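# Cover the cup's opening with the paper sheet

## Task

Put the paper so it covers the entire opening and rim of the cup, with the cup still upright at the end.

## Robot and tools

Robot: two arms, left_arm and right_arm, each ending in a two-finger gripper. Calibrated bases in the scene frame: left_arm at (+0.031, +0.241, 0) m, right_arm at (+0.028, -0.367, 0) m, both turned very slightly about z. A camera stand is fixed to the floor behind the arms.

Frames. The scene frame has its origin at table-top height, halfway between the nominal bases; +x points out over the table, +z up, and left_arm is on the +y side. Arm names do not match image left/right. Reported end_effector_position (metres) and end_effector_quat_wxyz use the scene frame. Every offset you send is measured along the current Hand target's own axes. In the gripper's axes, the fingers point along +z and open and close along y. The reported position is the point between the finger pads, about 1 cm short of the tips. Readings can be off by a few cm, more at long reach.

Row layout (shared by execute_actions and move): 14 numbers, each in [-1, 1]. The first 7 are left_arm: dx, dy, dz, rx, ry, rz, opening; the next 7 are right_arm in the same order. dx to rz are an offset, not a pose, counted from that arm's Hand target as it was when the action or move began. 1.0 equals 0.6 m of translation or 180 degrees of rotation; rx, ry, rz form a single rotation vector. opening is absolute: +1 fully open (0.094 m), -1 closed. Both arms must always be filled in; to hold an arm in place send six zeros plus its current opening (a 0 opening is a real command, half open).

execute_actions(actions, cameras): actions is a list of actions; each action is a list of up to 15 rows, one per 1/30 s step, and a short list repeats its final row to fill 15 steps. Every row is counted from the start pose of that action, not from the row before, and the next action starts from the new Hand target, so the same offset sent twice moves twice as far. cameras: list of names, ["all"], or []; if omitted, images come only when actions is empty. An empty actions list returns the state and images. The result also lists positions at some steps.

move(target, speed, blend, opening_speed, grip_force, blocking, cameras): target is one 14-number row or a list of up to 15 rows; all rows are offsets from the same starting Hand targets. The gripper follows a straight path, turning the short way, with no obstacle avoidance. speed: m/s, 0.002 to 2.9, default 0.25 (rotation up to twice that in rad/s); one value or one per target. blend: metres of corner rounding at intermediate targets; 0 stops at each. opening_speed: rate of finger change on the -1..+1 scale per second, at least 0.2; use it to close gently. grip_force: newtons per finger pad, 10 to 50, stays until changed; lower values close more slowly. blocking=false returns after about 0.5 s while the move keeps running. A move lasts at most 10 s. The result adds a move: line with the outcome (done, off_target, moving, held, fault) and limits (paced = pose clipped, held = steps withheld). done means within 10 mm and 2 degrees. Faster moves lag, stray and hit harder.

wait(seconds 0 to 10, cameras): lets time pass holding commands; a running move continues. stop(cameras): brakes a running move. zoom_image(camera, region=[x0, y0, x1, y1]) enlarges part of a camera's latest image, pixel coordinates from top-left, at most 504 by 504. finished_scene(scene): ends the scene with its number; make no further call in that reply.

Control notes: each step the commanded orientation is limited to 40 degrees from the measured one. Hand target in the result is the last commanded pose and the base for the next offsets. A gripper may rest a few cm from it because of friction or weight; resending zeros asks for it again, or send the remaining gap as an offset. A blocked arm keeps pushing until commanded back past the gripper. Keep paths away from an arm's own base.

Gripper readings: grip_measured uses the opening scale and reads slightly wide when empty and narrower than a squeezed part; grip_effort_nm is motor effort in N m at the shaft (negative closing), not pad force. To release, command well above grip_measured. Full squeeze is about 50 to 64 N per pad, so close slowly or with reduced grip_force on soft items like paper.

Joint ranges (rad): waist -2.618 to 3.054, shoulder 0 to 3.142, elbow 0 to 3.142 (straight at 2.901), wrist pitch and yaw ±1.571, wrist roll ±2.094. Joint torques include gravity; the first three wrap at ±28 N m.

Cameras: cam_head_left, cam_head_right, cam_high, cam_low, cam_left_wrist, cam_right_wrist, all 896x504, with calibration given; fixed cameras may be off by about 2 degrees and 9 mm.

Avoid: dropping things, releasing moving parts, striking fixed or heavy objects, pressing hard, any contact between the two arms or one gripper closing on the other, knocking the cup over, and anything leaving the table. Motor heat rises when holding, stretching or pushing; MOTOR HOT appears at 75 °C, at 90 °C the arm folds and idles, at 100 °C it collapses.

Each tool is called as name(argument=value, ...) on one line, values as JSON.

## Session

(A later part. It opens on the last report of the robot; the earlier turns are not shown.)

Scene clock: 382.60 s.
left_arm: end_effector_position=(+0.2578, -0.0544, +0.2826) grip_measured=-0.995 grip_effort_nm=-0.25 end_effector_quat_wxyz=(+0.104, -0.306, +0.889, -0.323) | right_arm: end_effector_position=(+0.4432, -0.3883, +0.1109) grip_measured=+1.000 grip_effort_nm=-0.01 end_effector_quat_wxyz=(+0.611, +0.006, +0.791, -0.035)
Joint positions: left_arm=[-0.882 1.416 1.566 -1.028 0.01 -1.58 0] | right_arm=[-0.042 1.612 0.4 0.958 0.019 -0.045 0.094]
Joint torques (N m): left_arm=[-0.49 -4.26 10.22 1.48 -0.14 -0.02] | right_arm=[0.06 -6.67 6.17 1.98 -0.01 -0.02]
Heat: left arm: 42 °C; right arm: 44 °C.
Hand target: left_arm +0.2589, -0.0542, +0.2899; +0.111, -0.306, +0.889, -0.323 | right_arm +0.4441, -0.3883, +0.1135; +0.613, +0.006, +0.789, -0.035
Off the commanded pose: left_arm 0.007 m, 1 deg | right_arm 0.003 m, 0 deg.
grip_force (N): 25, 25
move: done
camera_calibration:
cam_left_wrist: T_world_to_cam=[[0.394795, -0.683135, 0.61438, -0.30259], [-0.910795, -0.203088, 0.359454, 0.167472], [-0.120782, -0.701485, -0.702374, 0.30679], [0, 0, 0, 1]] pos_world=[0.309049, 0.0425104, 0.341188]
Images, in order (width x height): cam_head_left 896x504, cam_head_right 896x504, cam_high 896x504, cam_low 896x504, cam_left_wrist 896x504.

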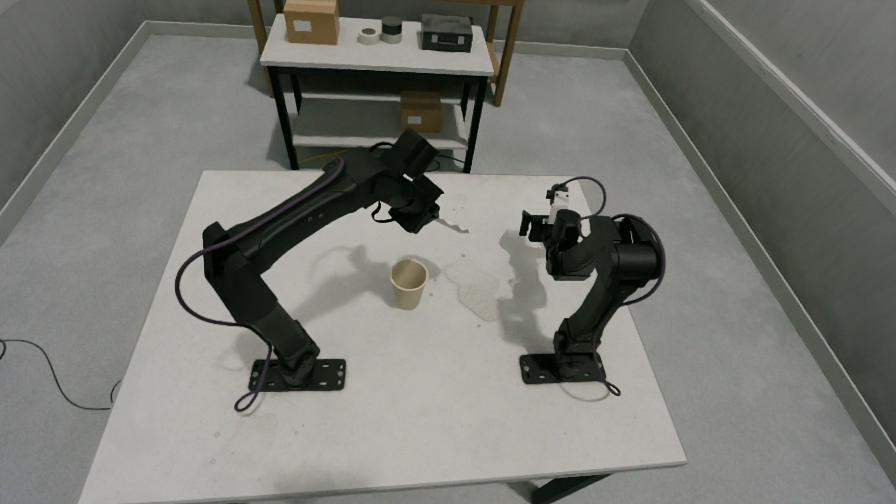

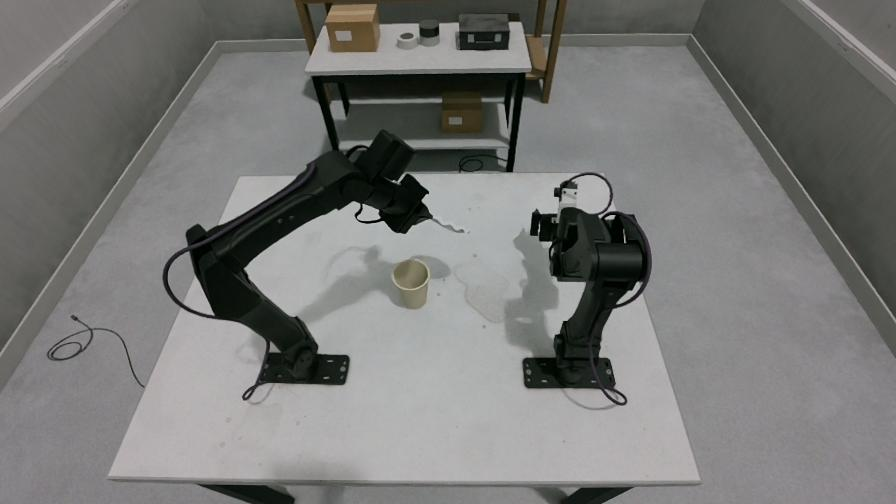

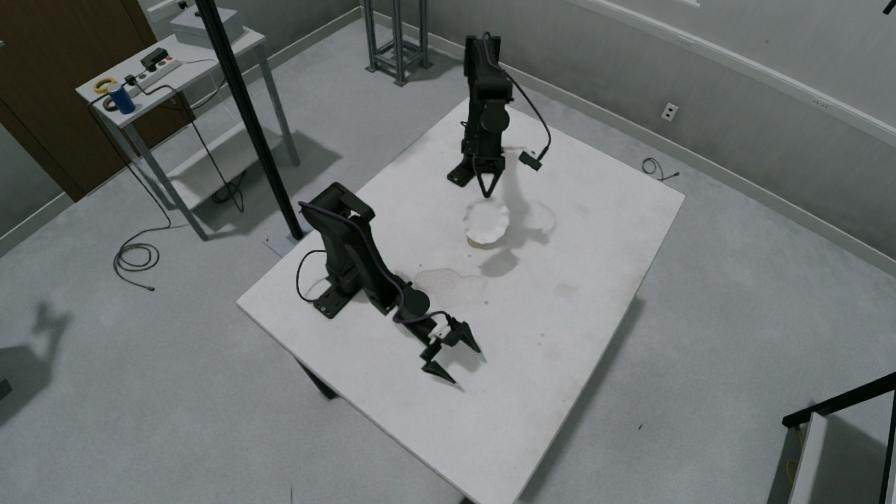

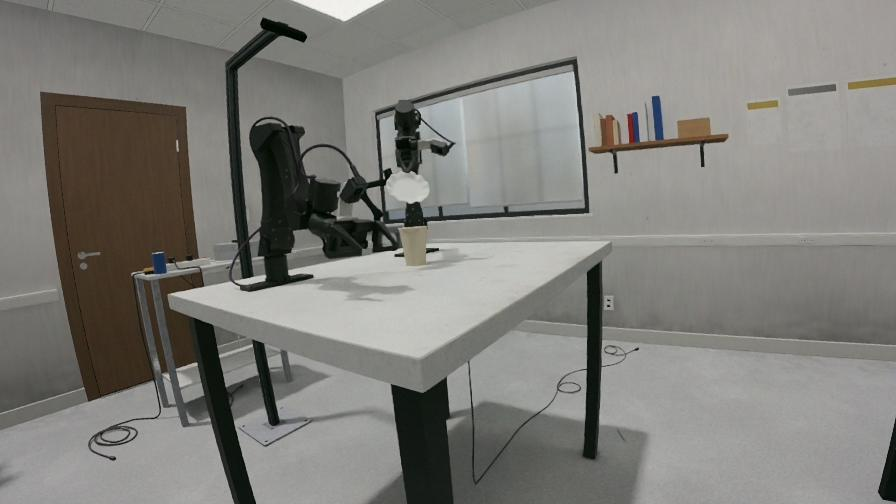

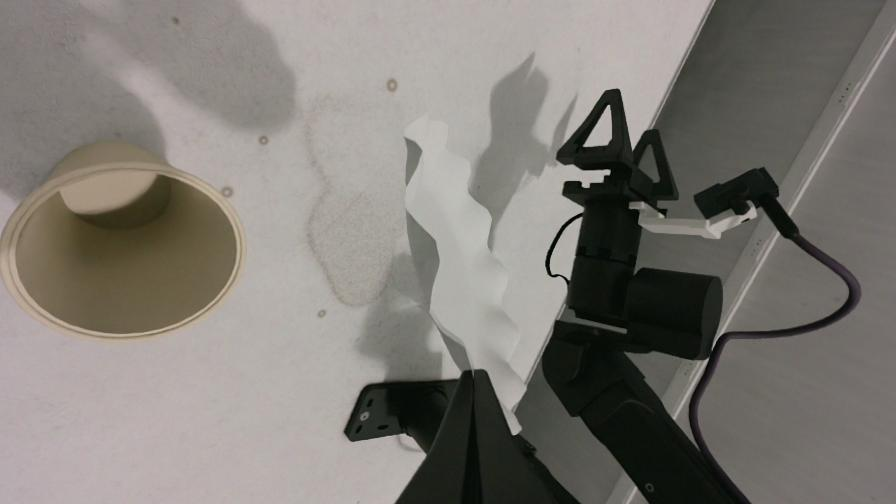

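move(target=[-0.0727, 0.2273, -0.0168, 0.188, 0.1811, 0.1156, -1, 0, 0, 0, 0, 0, 0, 1], speed=0.12, cameras=["cam_left_wrist", "cam_low", "cam_high", "cam_head_left", "cam_head_right"])

zoom_image(camera="cam_low", region=[340, 130, 500, 280])

zoom_image(camera="cam_high", region=[420, 140, 570, 280])

zoom_image(camera="cam_head_right", region=[320, 180, 520, 330])

Scene clock: 405.67 s.
left_arm: end_effector_position=(+0.2189, +0.0604, +0.1968) grip_measured=-0.995 grip_effort_nm=-0.25 end_effector_quat_wxyz=(-0.013, -0.011, +0.800, -0.599) | right_arm: end_effector_position=(+0.4432, -0.3883, +0.1109) grip_measured=+1.000 grip_effort_nm=-0.01 end_effector_quat_wxyz=(+0.611, +0.006, +0.791, -0.035)
Joint positions: left_arm=[-0.013 1.24 0.796 -1.004 1.284 -0.163 0] | right_arm=[-0.042 1.612 0.4 0.958 0.019 -0.045 0.094]
Joint torques (N m): left_arm=[0.5 -2.43 10.17 0.52 0.71 0.15] | right_arm=[0.06 -6.65 6.17 1.98 -0.01 -0.02]
Heat: left arm: 44 °C; right arm: 44 °C.
Hand target: left_arm +0.2250, +0.0602, +0.2100; +0.000, +0.001, +0.793, -0.609 | right_arm +0.4441, -0.3883, +0.1135; +0.613, +0.006, +0.789, -0.035
Off the commanded pose: left_arm 0.015 m, 3 deg | right_arm 0.003 m, 0 deg.
grip_force (N): 25, 25
move: off_target (left_arm)
camera_calibration:
cam_left_wrist: T_world_to_cam=[[-0.0813314, -0.30649, 0.948393, -0.140279], [-0.847493, 0.522048, 0.0960308, 0.180319], [-0.524539, -0.795946, -0.302207, 0.337686], [0, 0, 0, 1]] pos_world=[0.318539, 0.13165, 0.217774]
Images, in order (width x height): cam_head_left 896x504, cam_head_right 896x504, cam_high 896x504, cam_low 896x504, cam_left_wrist 896x504.

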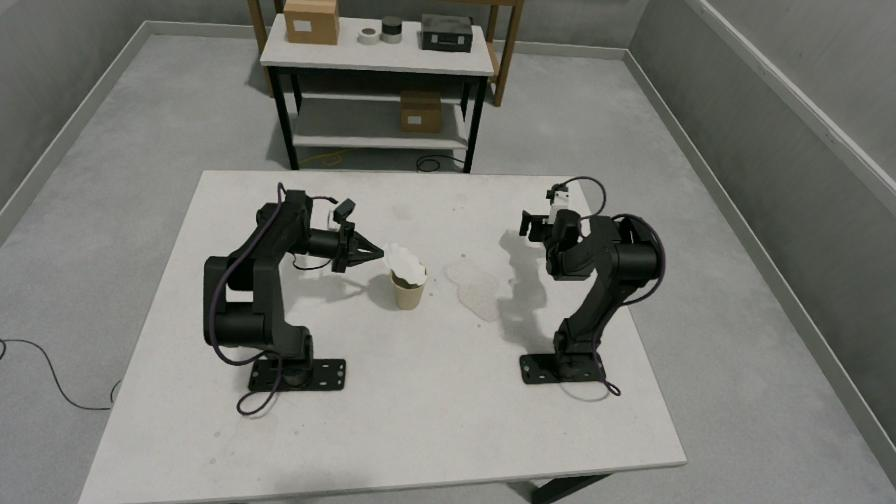

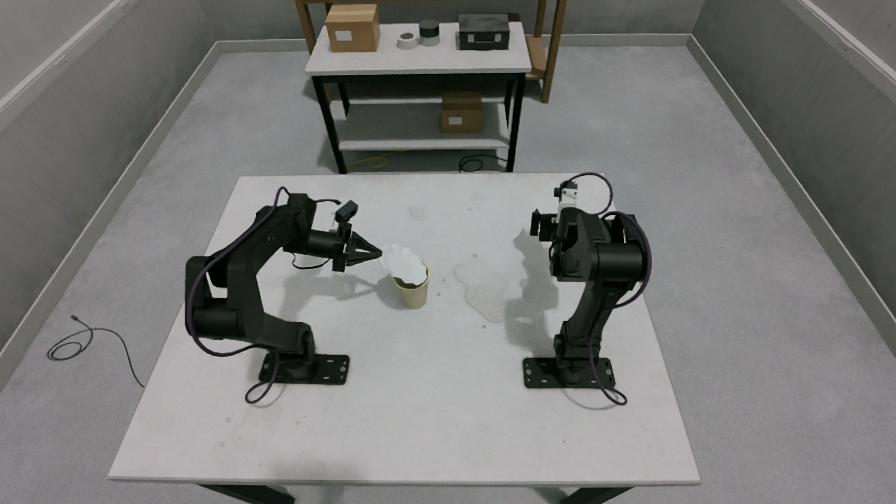

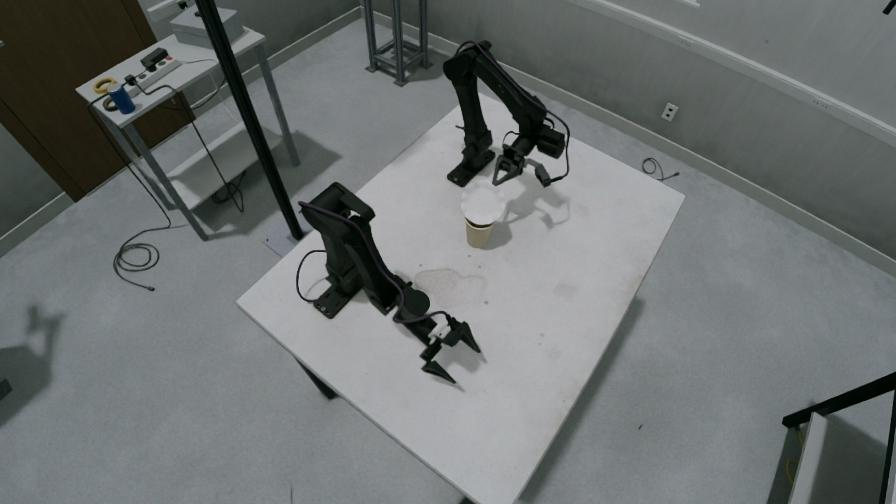

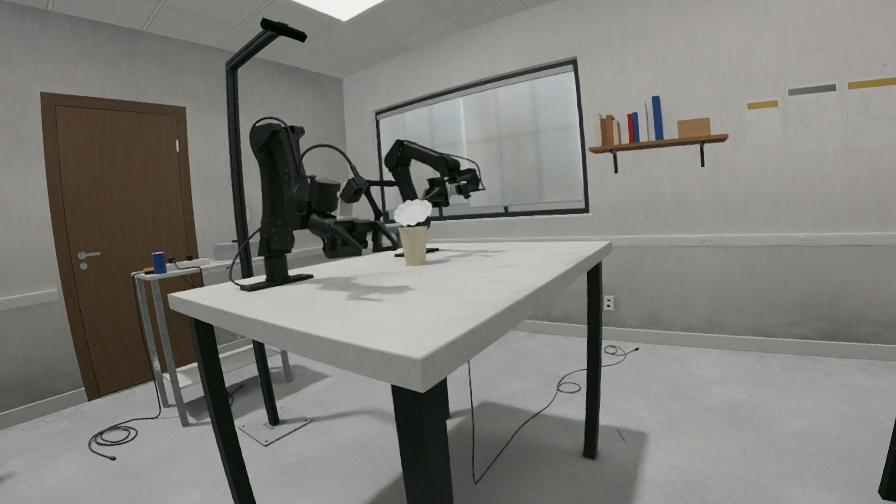

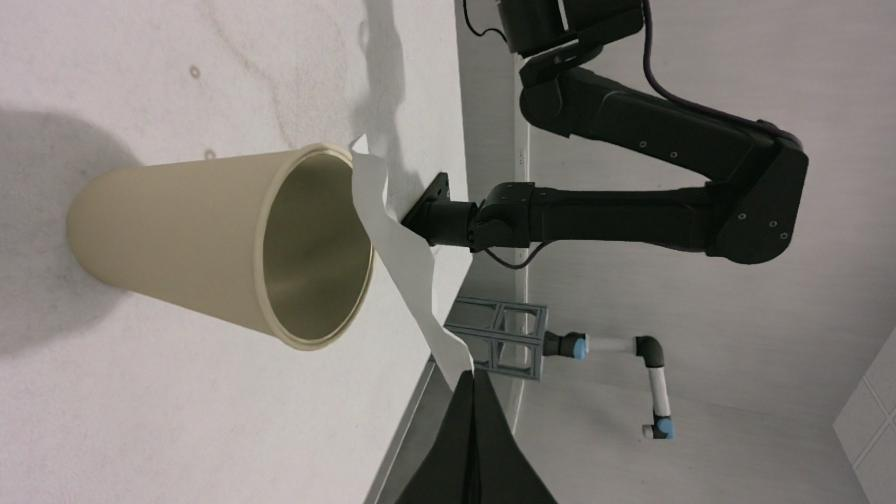

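Scaled by 3.150 from the camera's 896x504 image, which has a finer 1280x720 frame.

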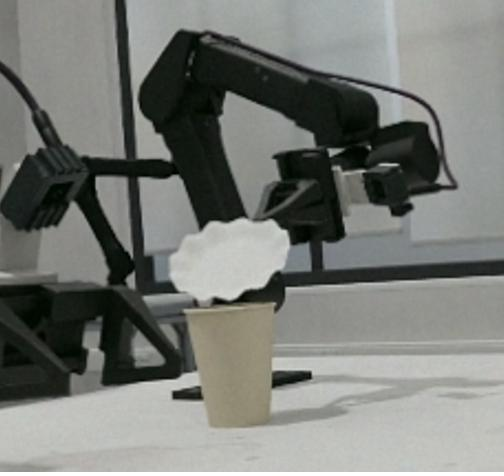

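Scaled by 3.360 from the camera's 896x504 image, which has a finer 1280x720 frame.

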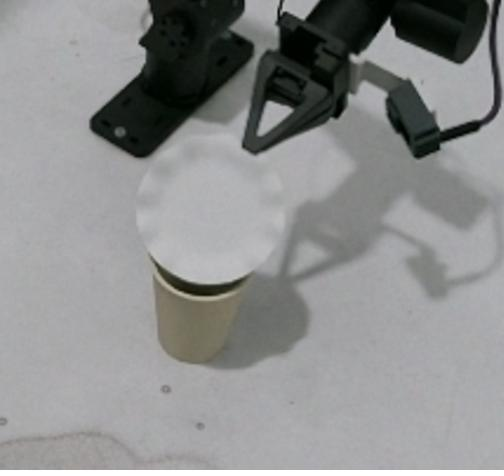

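Scaled by 2.520 from the camera's 896x504 image, which has a finer 1280x720 frame.

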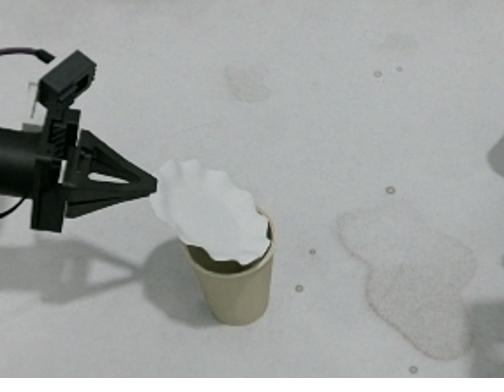

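move(target=[-0.0033, -0.0588, 0.0395, 0, 0, 0, -1, 0, 0, 0, 0, 0, 0, 1], speed=0.08, cameras=["cam_left_wrist", "cam_low", "cam_high", "cam_head_left", "cam_head_right"])

zoom_image(camera="cam_low", region=[340, 130, 500, 280])

zoom_image(camera="cam_high", region=[420, 140, 570, 280])

zoom_image(camera="cam_head_right", region=[320, 180, 520, 330])

Scene clock: 425.47 s.
left_arm: end_effector_position=(+0.2284, +0.0298, +0.2315) grip_measured=-0.995 grip_effort_nm=-0.25 end_effector_quat_wxyz=(-0.016, -0.016, +0.796, -0.604) | right_arm: end_effector_position=(+0.4432, -0.3883, +0.1109) grip_measured=+1.000 grip_effort_nm=-0.01 end_effector_quat_wxyz=(+0.611, +0.006, +0.791, -0.035)
Joint positions: left_arm=[-0.16 1.149 0.826 -0.663 1.242 -0.657 0] | right_arm=[-0.042 1.612 0.4 0.958 0.019 -0.045 0.094]
Joint torques (N m): left_arm=[-0.58 -4.16 7.05 1.49 0.45 0.03] | right_arm=[0.05 -6.65 6.17 1.98 -0.01 -0.02]
Heat: left arm: 44 °C; right arm: 44 °C.
Hand target: left_arm +0.2269, +0.0282, +0.2380; +0.000, +0.001, +0.793, -0.609 | right_arm +0.4441, -0.3883, +0.1135; +0.613, +0.006, +0.789, -0.035
Off the commanded pose: left_arm 0.007 m, 3 deg | right_arm 0.003 m, 0 deg.
grip_force (N): 25, 25
move: off_target (left_arm)
camera_calibration:
cam_left_wrist: T_world_to_cam=[[-0.0693842, -0.295201, 0.952912, -0.185931], [-0.84981, 0.517798, 0.098531, 0.201199], [-0.522503, -0.802958, -0.286792, 0.325035], [0, 0, 0, 1]] pos_world=[0.327912, 0.101922, 0.250569]
Images, in order (width x height): cam_head_left 896x504, cam_head_right 896x504, cam_high 896x504, cam_low 896x504, cam_left_wrist 896x504.

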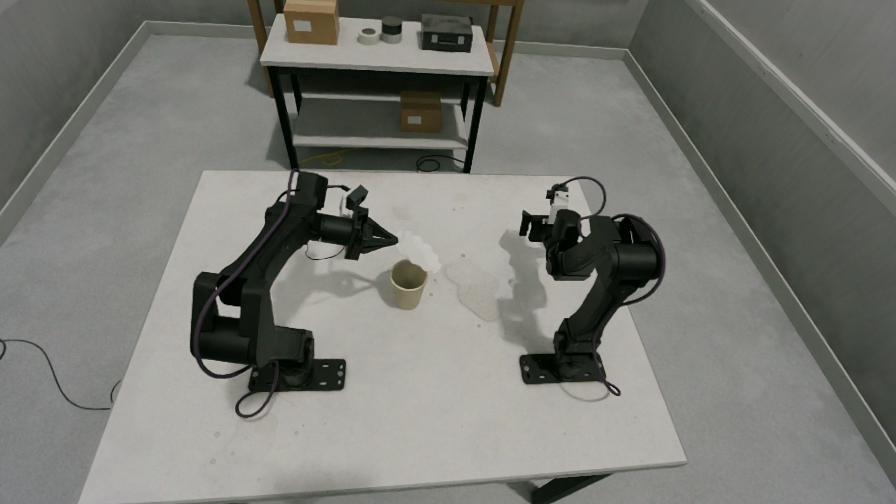

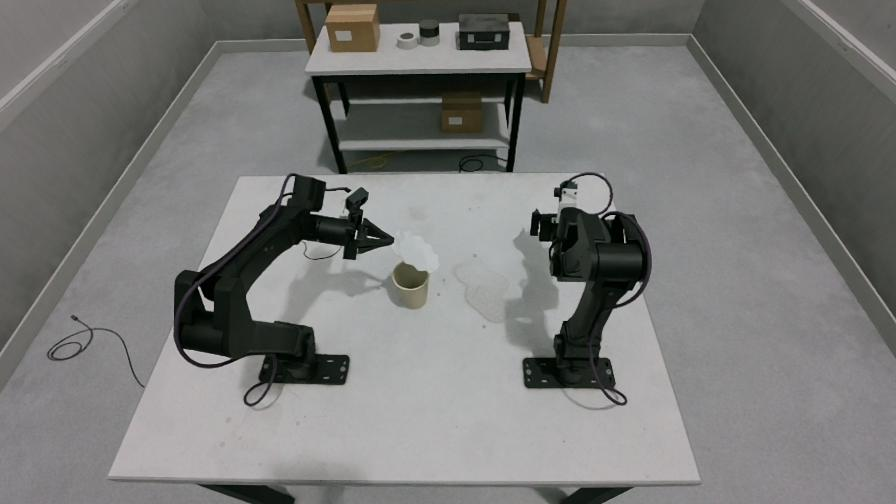

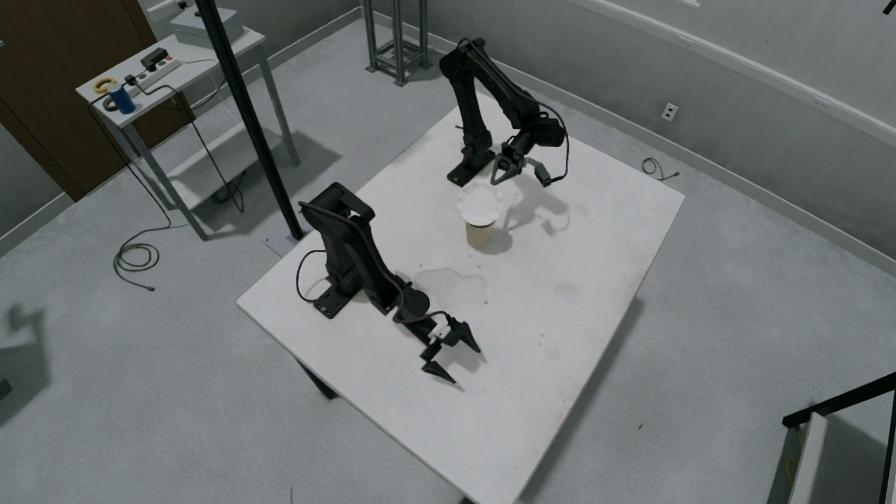

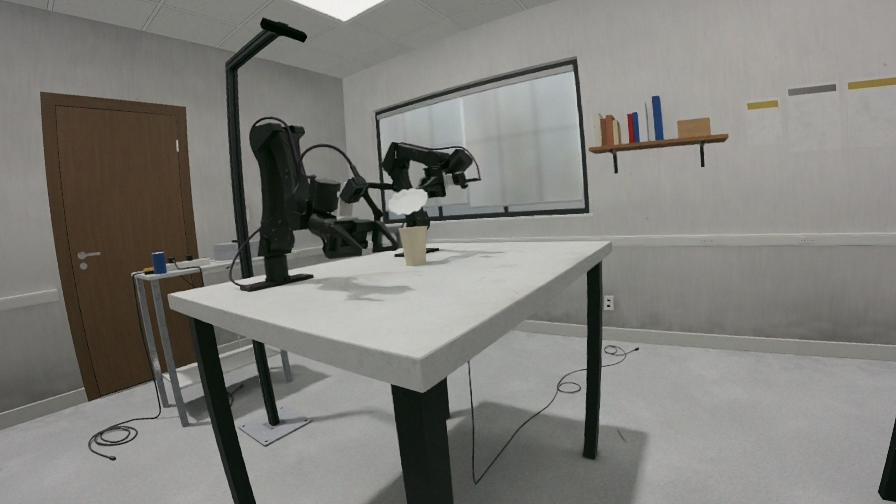

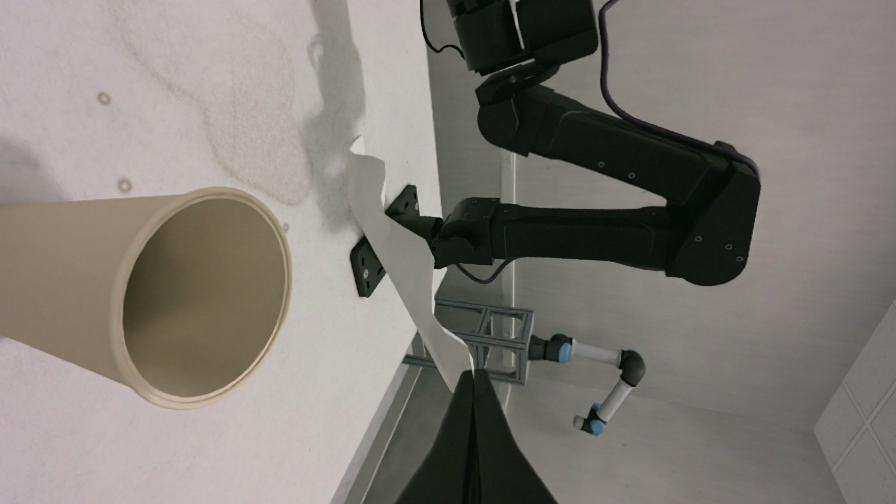

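Scaled by 3.150 from the camera's 896x504 image, which has a finer 1280x720 frame.

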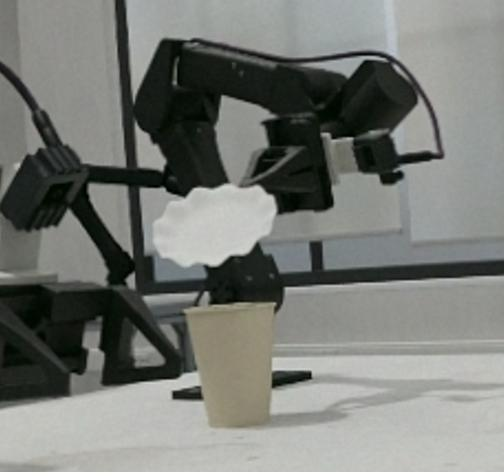

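Scaled by 3.360 from the camera's 896x504 image, which has a finer 1280x720 frame.

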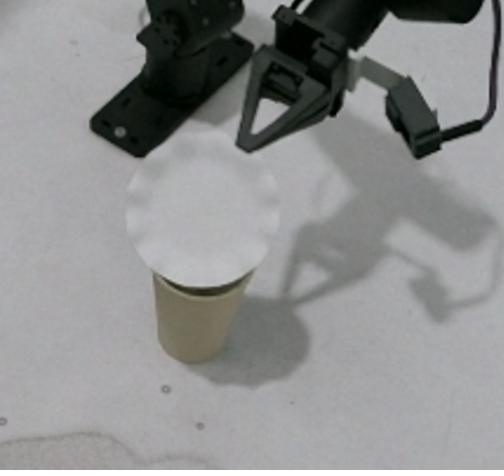

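Scaled by 2.520 from the camera's 896x504 image, which has a finer 1280x720 frame.

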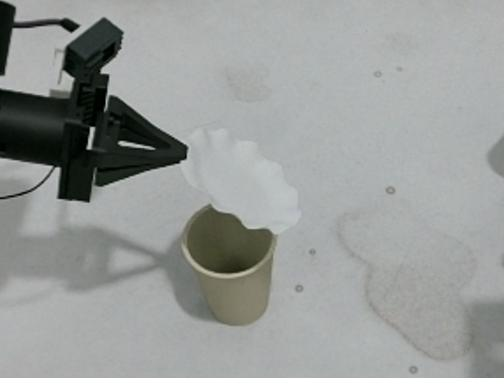

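move(target=[0.0067, 0.0601, 0.0074, 0, 0, 0, -1, 0, 0, 0, 0, 0, 0, 1], speed=0.08, cameras=["cam_left_wrist", "cam_low", "cam_head_right"])

zoom_image(camera="cam_low", region=[340, 130, 500, 280])

zoom_image(camera="cam_head_right", region=[320, 180, 520, 330])

Scene clock: 437.87 s.
left_arm: end_effector_position=(+0.2240, +0.0322, +0.2029) grip_measured=-0.995 grip_effort_nm=-0.25 end_effector_quat_wxyz=(-0.008, -0.007, +0.798, -0.603) | right_arm: end_effector_position=(+0.4432, -0.3883, +0.1109) grip_measured=+1.000 grip_effort_nm=-0.01 end_effector_quat_wxyz=(+0.611, +0.006, +0.791, -0.035)
Joint positions: left_arm=[-0.154 1.149 0.717 -0.573 1.242 -0.613 0] | right_arm=[-0.042 1.612 0.4 0.958 0.019 -0.045 0.094]
Joint torques (N m): left_arm=[0.57 -3.08 5.09 1.5 0.56 0.12] | right_arm=[0.06 -6.65 6.17 1.98 -0.01 -0.02]
Heat: left arm: 43 °C; right arm: 44 °C.
Hand target: left_arm +0.2229, +0.0332, +0.2020; +0.000, +0.001, +0.793, -0.609 | right_arm +0.4441, -0.3883, +0.1135; +0.613, +0.006, +0.789, -0.035
Off the commanded pose: left_arm 0.002 m, 2 deg | right_arm 0.003 m, 0 deg.
grip_force (N): 25, 25
move: done
camera_calibration:
cam_left_wrist: T_world_to_cam=[[-0.0934153, -0.298039, 0.949972, -0.152233], [-0.84906, 0.522153, 0.0803254, 0.202406], [-0.519971, -0.79908, -0.30183, 0.31873], [0, 0, 0, 1]] pos_world=[0.323365, 0.103632, 0.224561]
Images, in order (width x height): cam_head_right 896x504, cam_low 896x504, cam_left_wrist 896x504.

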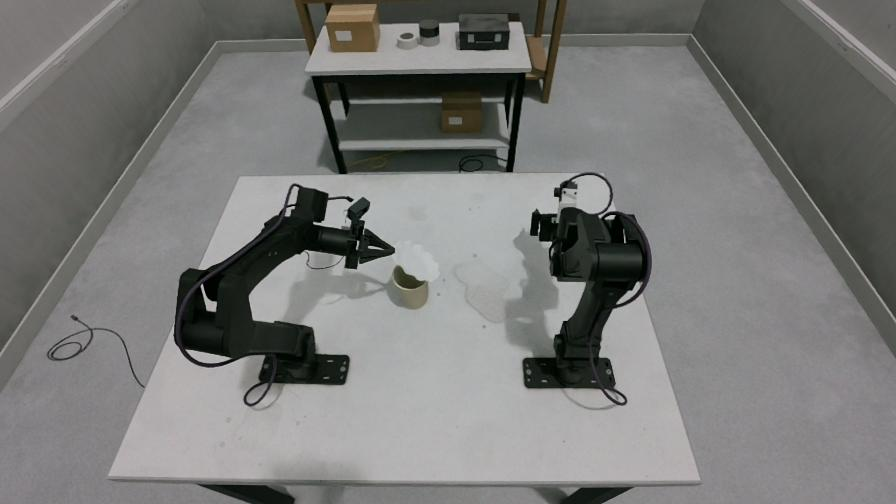

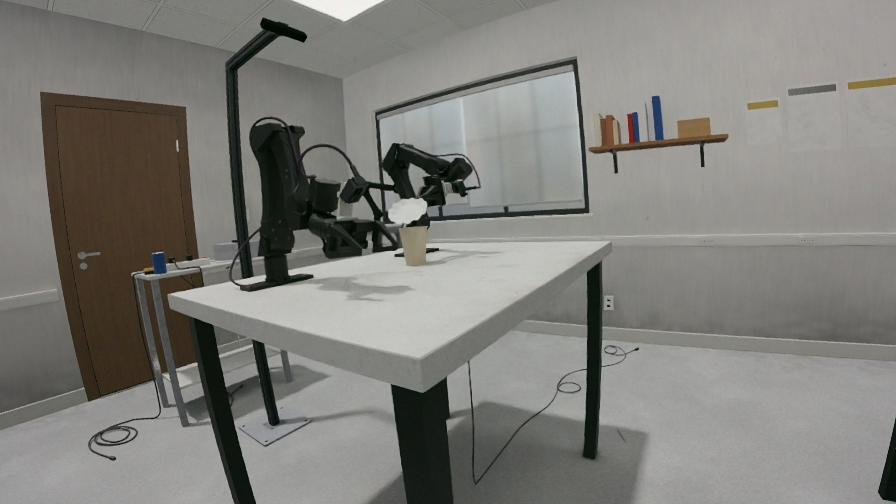

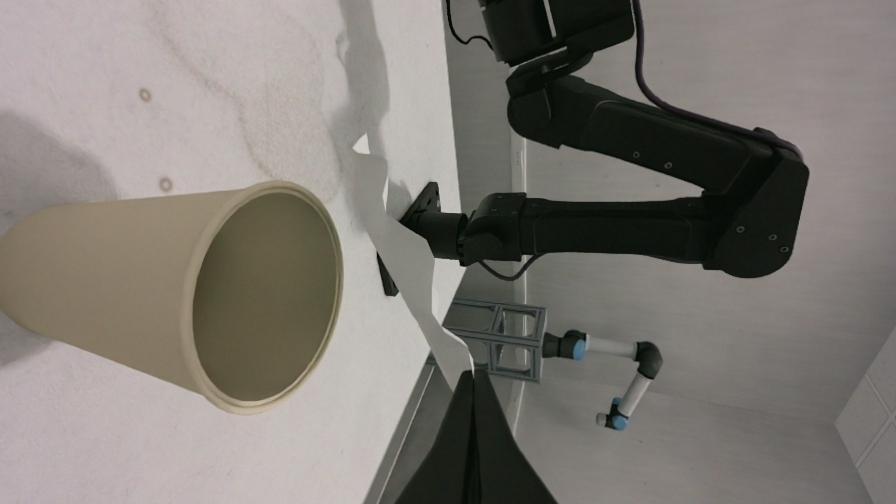

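Scaled by 3.150 from the camera's 896x504 image, which has a finer 1280x720 frame.

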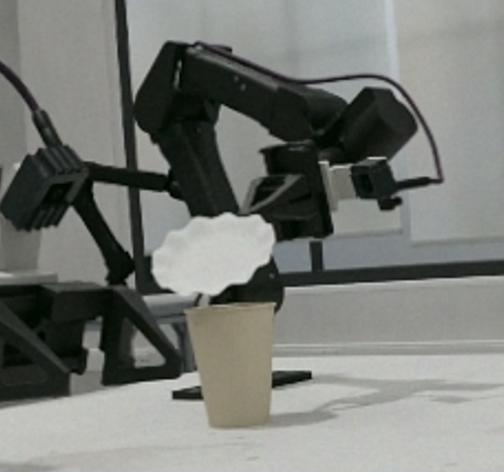

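Scaled by 2.520 from the camera's 896x504 image, which has a finer 1280x720 frame.

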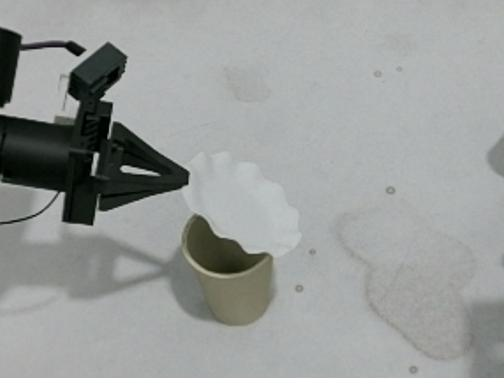

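move(target=[0.0033, 0.0395, 0.0037, 0, 0, 0, -1, 0, 0, 0, 0, 0, 0, 1], speed=0.06, cameras=["cam_left_wrist", "cam_low", "cam_head_right"])

zoom_image(camera="cam_low", region=[340, 130, 500, 280])

zoom_image(camera="cam_head_right", region=[320, 180, 520, 330])

Scene clock: 450.90 s.
left_arm: end_effector_position=(+0.2219, +0.0366, +0.1800) grip_measured=-0.995 grip_effort_nm=-0.25 end_effector_quat_wxyz=(-0.004, -0.006, +0.799, -0.602) | right_arm: end_effector_position=(+0.4432, -0.3883, +0.1109) grip_measured=+1.000 grip_effort_nm=-0.01 end_effector_quat_wxyz=(+0.611, +0.006, +0.791, -0.035)
Joint positions: left_arm=[-0.135 1.166 0.641 -0.52 1.246 -0.564 0] | right_arm=[-0.042 1.612 0.4 0.958 0.019 -0.045 0.094]
Joint torques (N m): left_arm=[0.58 -2.35 5.15 1.45 0.61 0.11] | right_arm=[0.06 -6.65 6.17 1.98 -0.01 -0.01]
Heat: left arm: 42 °C; right arm: 44 °C.
Hand target: left_arm +0.2210, +0.0372, +0.1785; +0.000, +0.001, +0.793, -0.609 | right_arm +0.4441, -0.3883, +0.1135; +0.613, +0.006, +0.789, -0.035
Off the commanded pose: left_arm 0.002 m, 1 deg | right_arm 0.003 m, 0 deg.
grip_force (N): 25, 25
move: done
camera_calibration:
cam_left_wrist: T_world_to_cam=[[-0.0993455, -0.301428, 0.948299, -0.12765], [-0.851309, 0.519156, 0.075835, 0.201553], [-0.515174, -0.799762, -0.308184, 0.314408], [0, 0, 0, 1]] pos_world=[0.320877, 0.108337, 0.202661]
Images, in order (width x height): cam_head_right 896x504, cam_low 896x504, cam_left_wrist 896x504.

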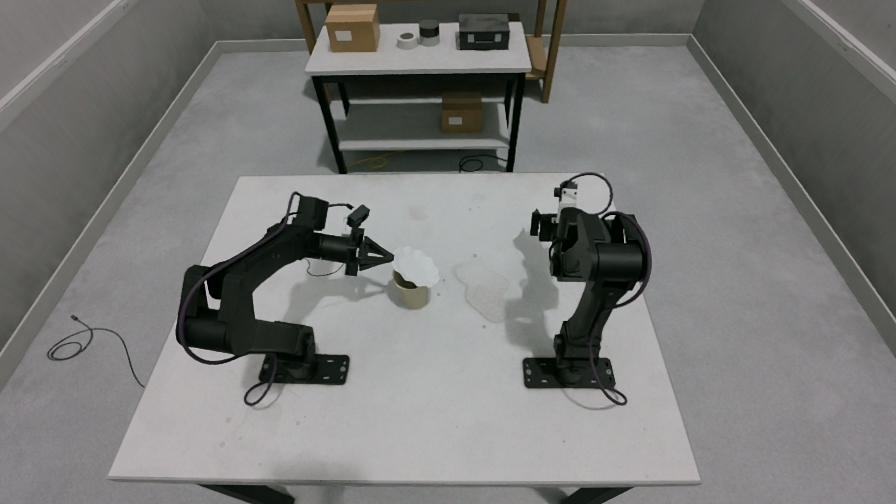

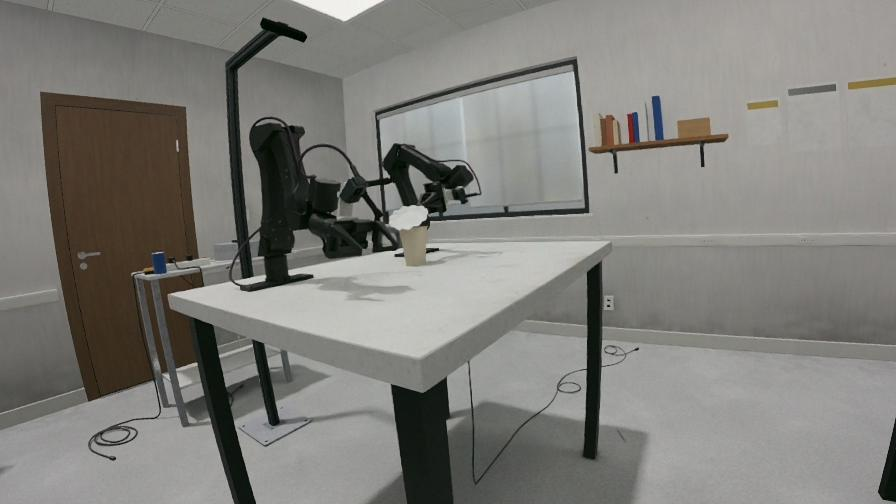

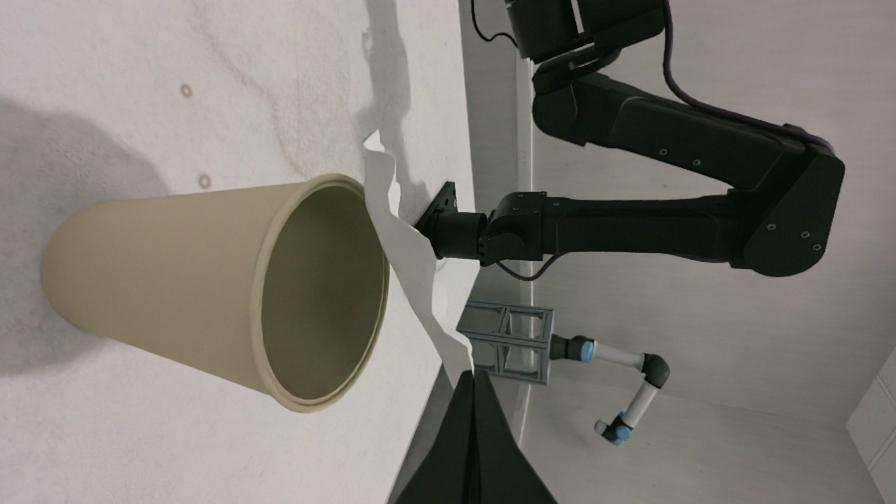

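Scaled by 3.150 from the camera's 896x504 image, which has a finer 1280x720 frame.

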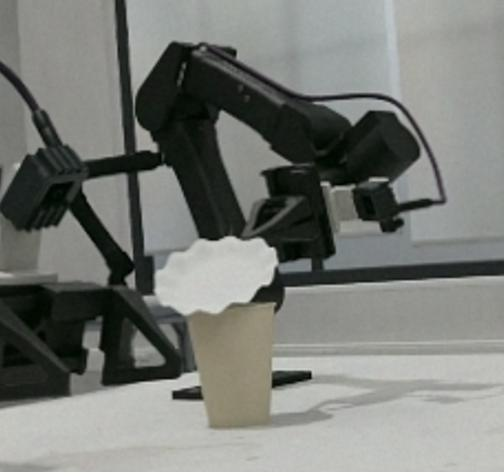

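Scaled by 2.520 from the camera's 896x504 image, which has a finer 1280x720 frame.

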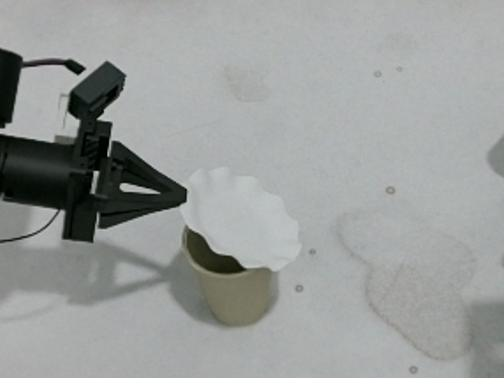

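move(target=[[0, 0.0494, -0.0158, 0, 0, 0, -1, 0, 0, 0, 0, 0, 0, 1], [0, 0.0866, -0.0181, 0, 0, 0, -1, 0, 0, 0, 0, 0, 0, 1]], speed=0.05, blend=0.01, cameras=["cam_left_wrist", "cam_low", "cam_head_right", "cam_high"])

zoom_image(camera="cam_low", region=[340, 130, 500, 280])

zoom_image(camera="cam_head_right", region=[320, 180, 520, 330])

zoom_image(camera="cam_high", region=[420, 140, 570, 280])

Scene clock: 458.30 s.
left_arm: end_effector_position=(+0.2233, +0.0604, +0.1300) grip_measured=-0.995 grip_effort_nm=-0.25 end_effector_quat_wxyz=(+0.004, +0.004, +0.800, -0.600) | right_arm: end_effector_position=(+0.4432, -0.3883, +0.1109) grip_measured=+1.000 grip_effort_nm=-0.01 end_effector_quat_wxyz=(+0.611, +0.006, +0.791, -0.035)
Joint positions: left_arm=[-0.012 1.354 0.587 -0.646 1.284 -0.152 0] | right_arm=[-0.042 1.612 0.4 0.958 0.019 -0.045 0.094]
Joint torques (N m): left_arm=[0.62 -2.76 5.18 0.56 0.7 0.13] | right_arm=[0.05 -6.65 6.17 1.98 0 -0.01]
Heat: left arm: 41 °C; right arm: 44 °C.
Hand target: left_arm +0.2211, +0.0610, +0.1312; +0.000, +0.001, +0.793, -0.609 | right_arm +0.4441, -0.3883, +0.1135; +0.613, +0.006, +0.789, -0.035
Off the commanded pose: left_arm 0.003 m, 1 deg | right_arm 0.003 m, 0 deg.
grip_force (N): 25, 25
move: done
camera_calibration:
cam_left_wrist: T_world_to_cam=[[-0.125113, -0.304052, 0.944404, -0.0665109], [-0.849969, 0.523843, 0.0560489, 0.196181], [-0.511761, -0.795702, -0.323974, 0.31989], [0, 0, 0, 1]] pos_world=[0.322133, 0.131546, 0.155454]
Images, in order (width x height): cam_head_right 896x504, cam_high 896x504, cam_low 896x504, cam_left_wrist 896x504.

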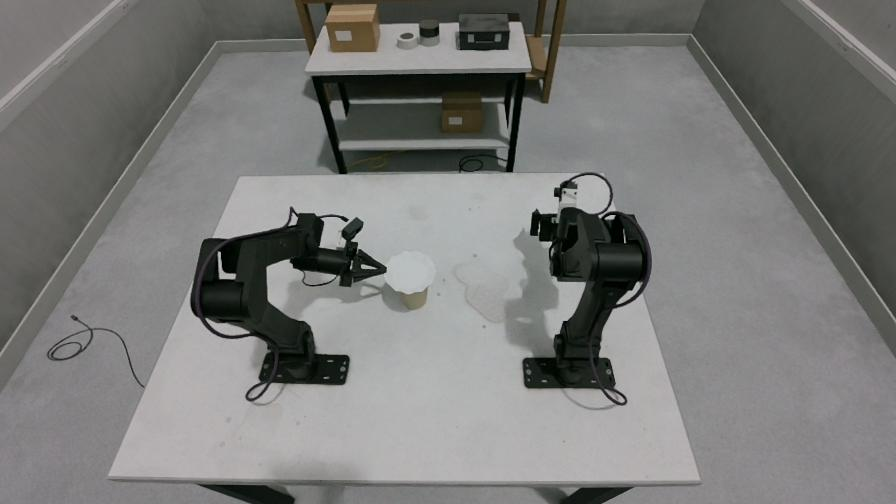

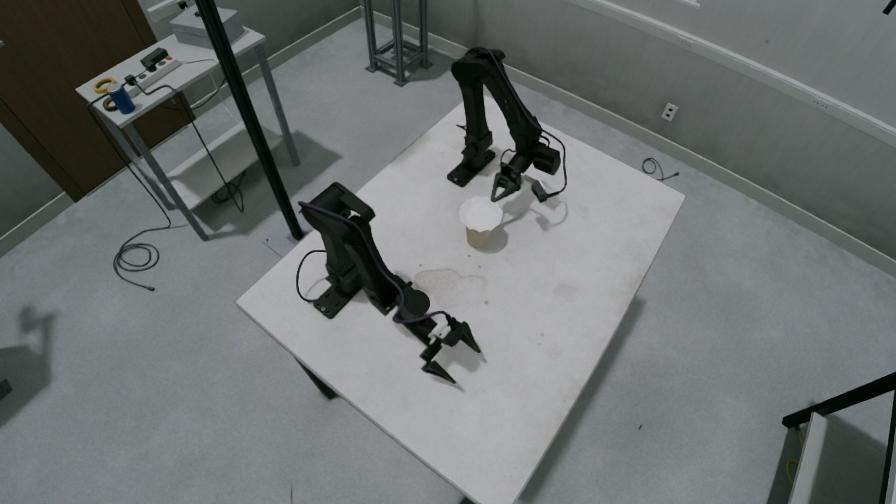

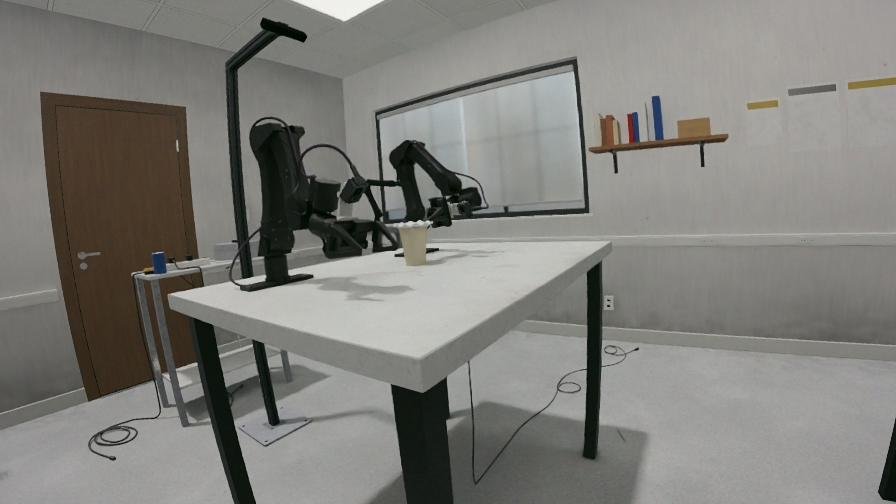

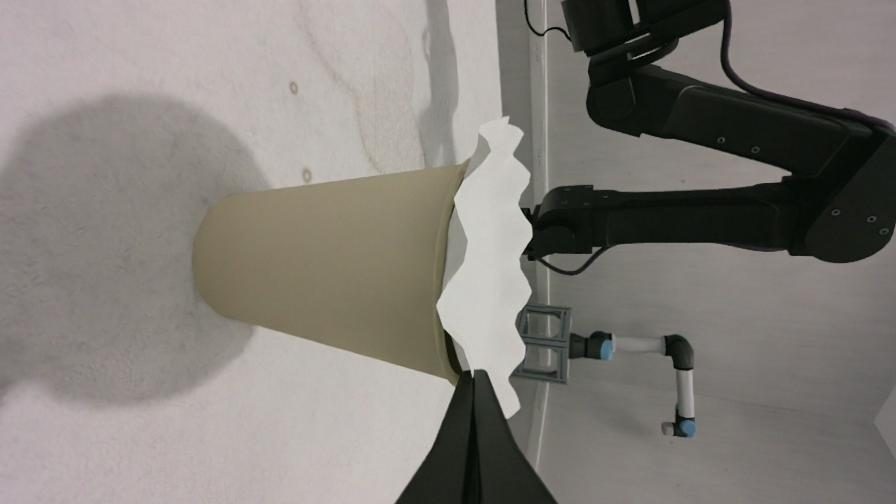

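Scaled by 3.150 from the camera's 896x504 image, which has a finer 1280x720 frame.

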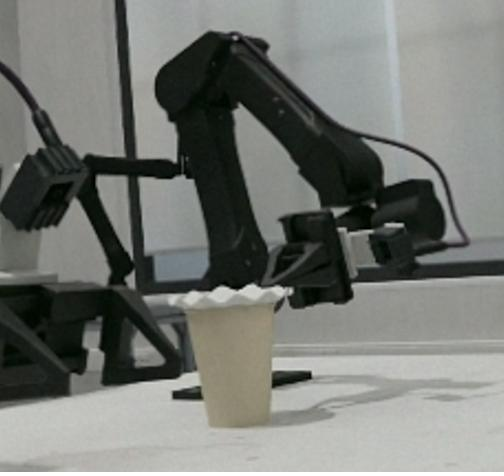

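Scaled by 2.520 from the camera's 896x504 image, which has a finer 1280x720 frame.

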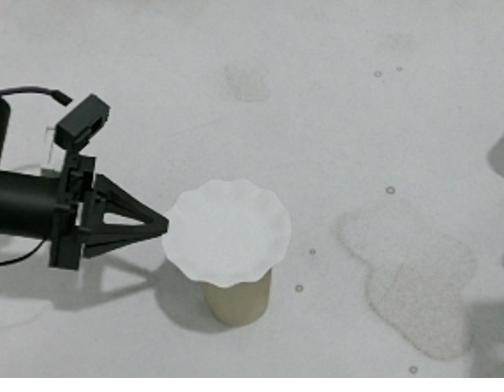

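Scaled by 3.360 from the camera's 896x504 image, which has a finer 1280x720 frame.

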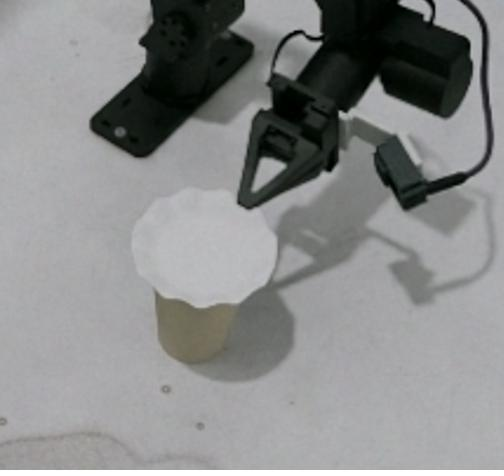

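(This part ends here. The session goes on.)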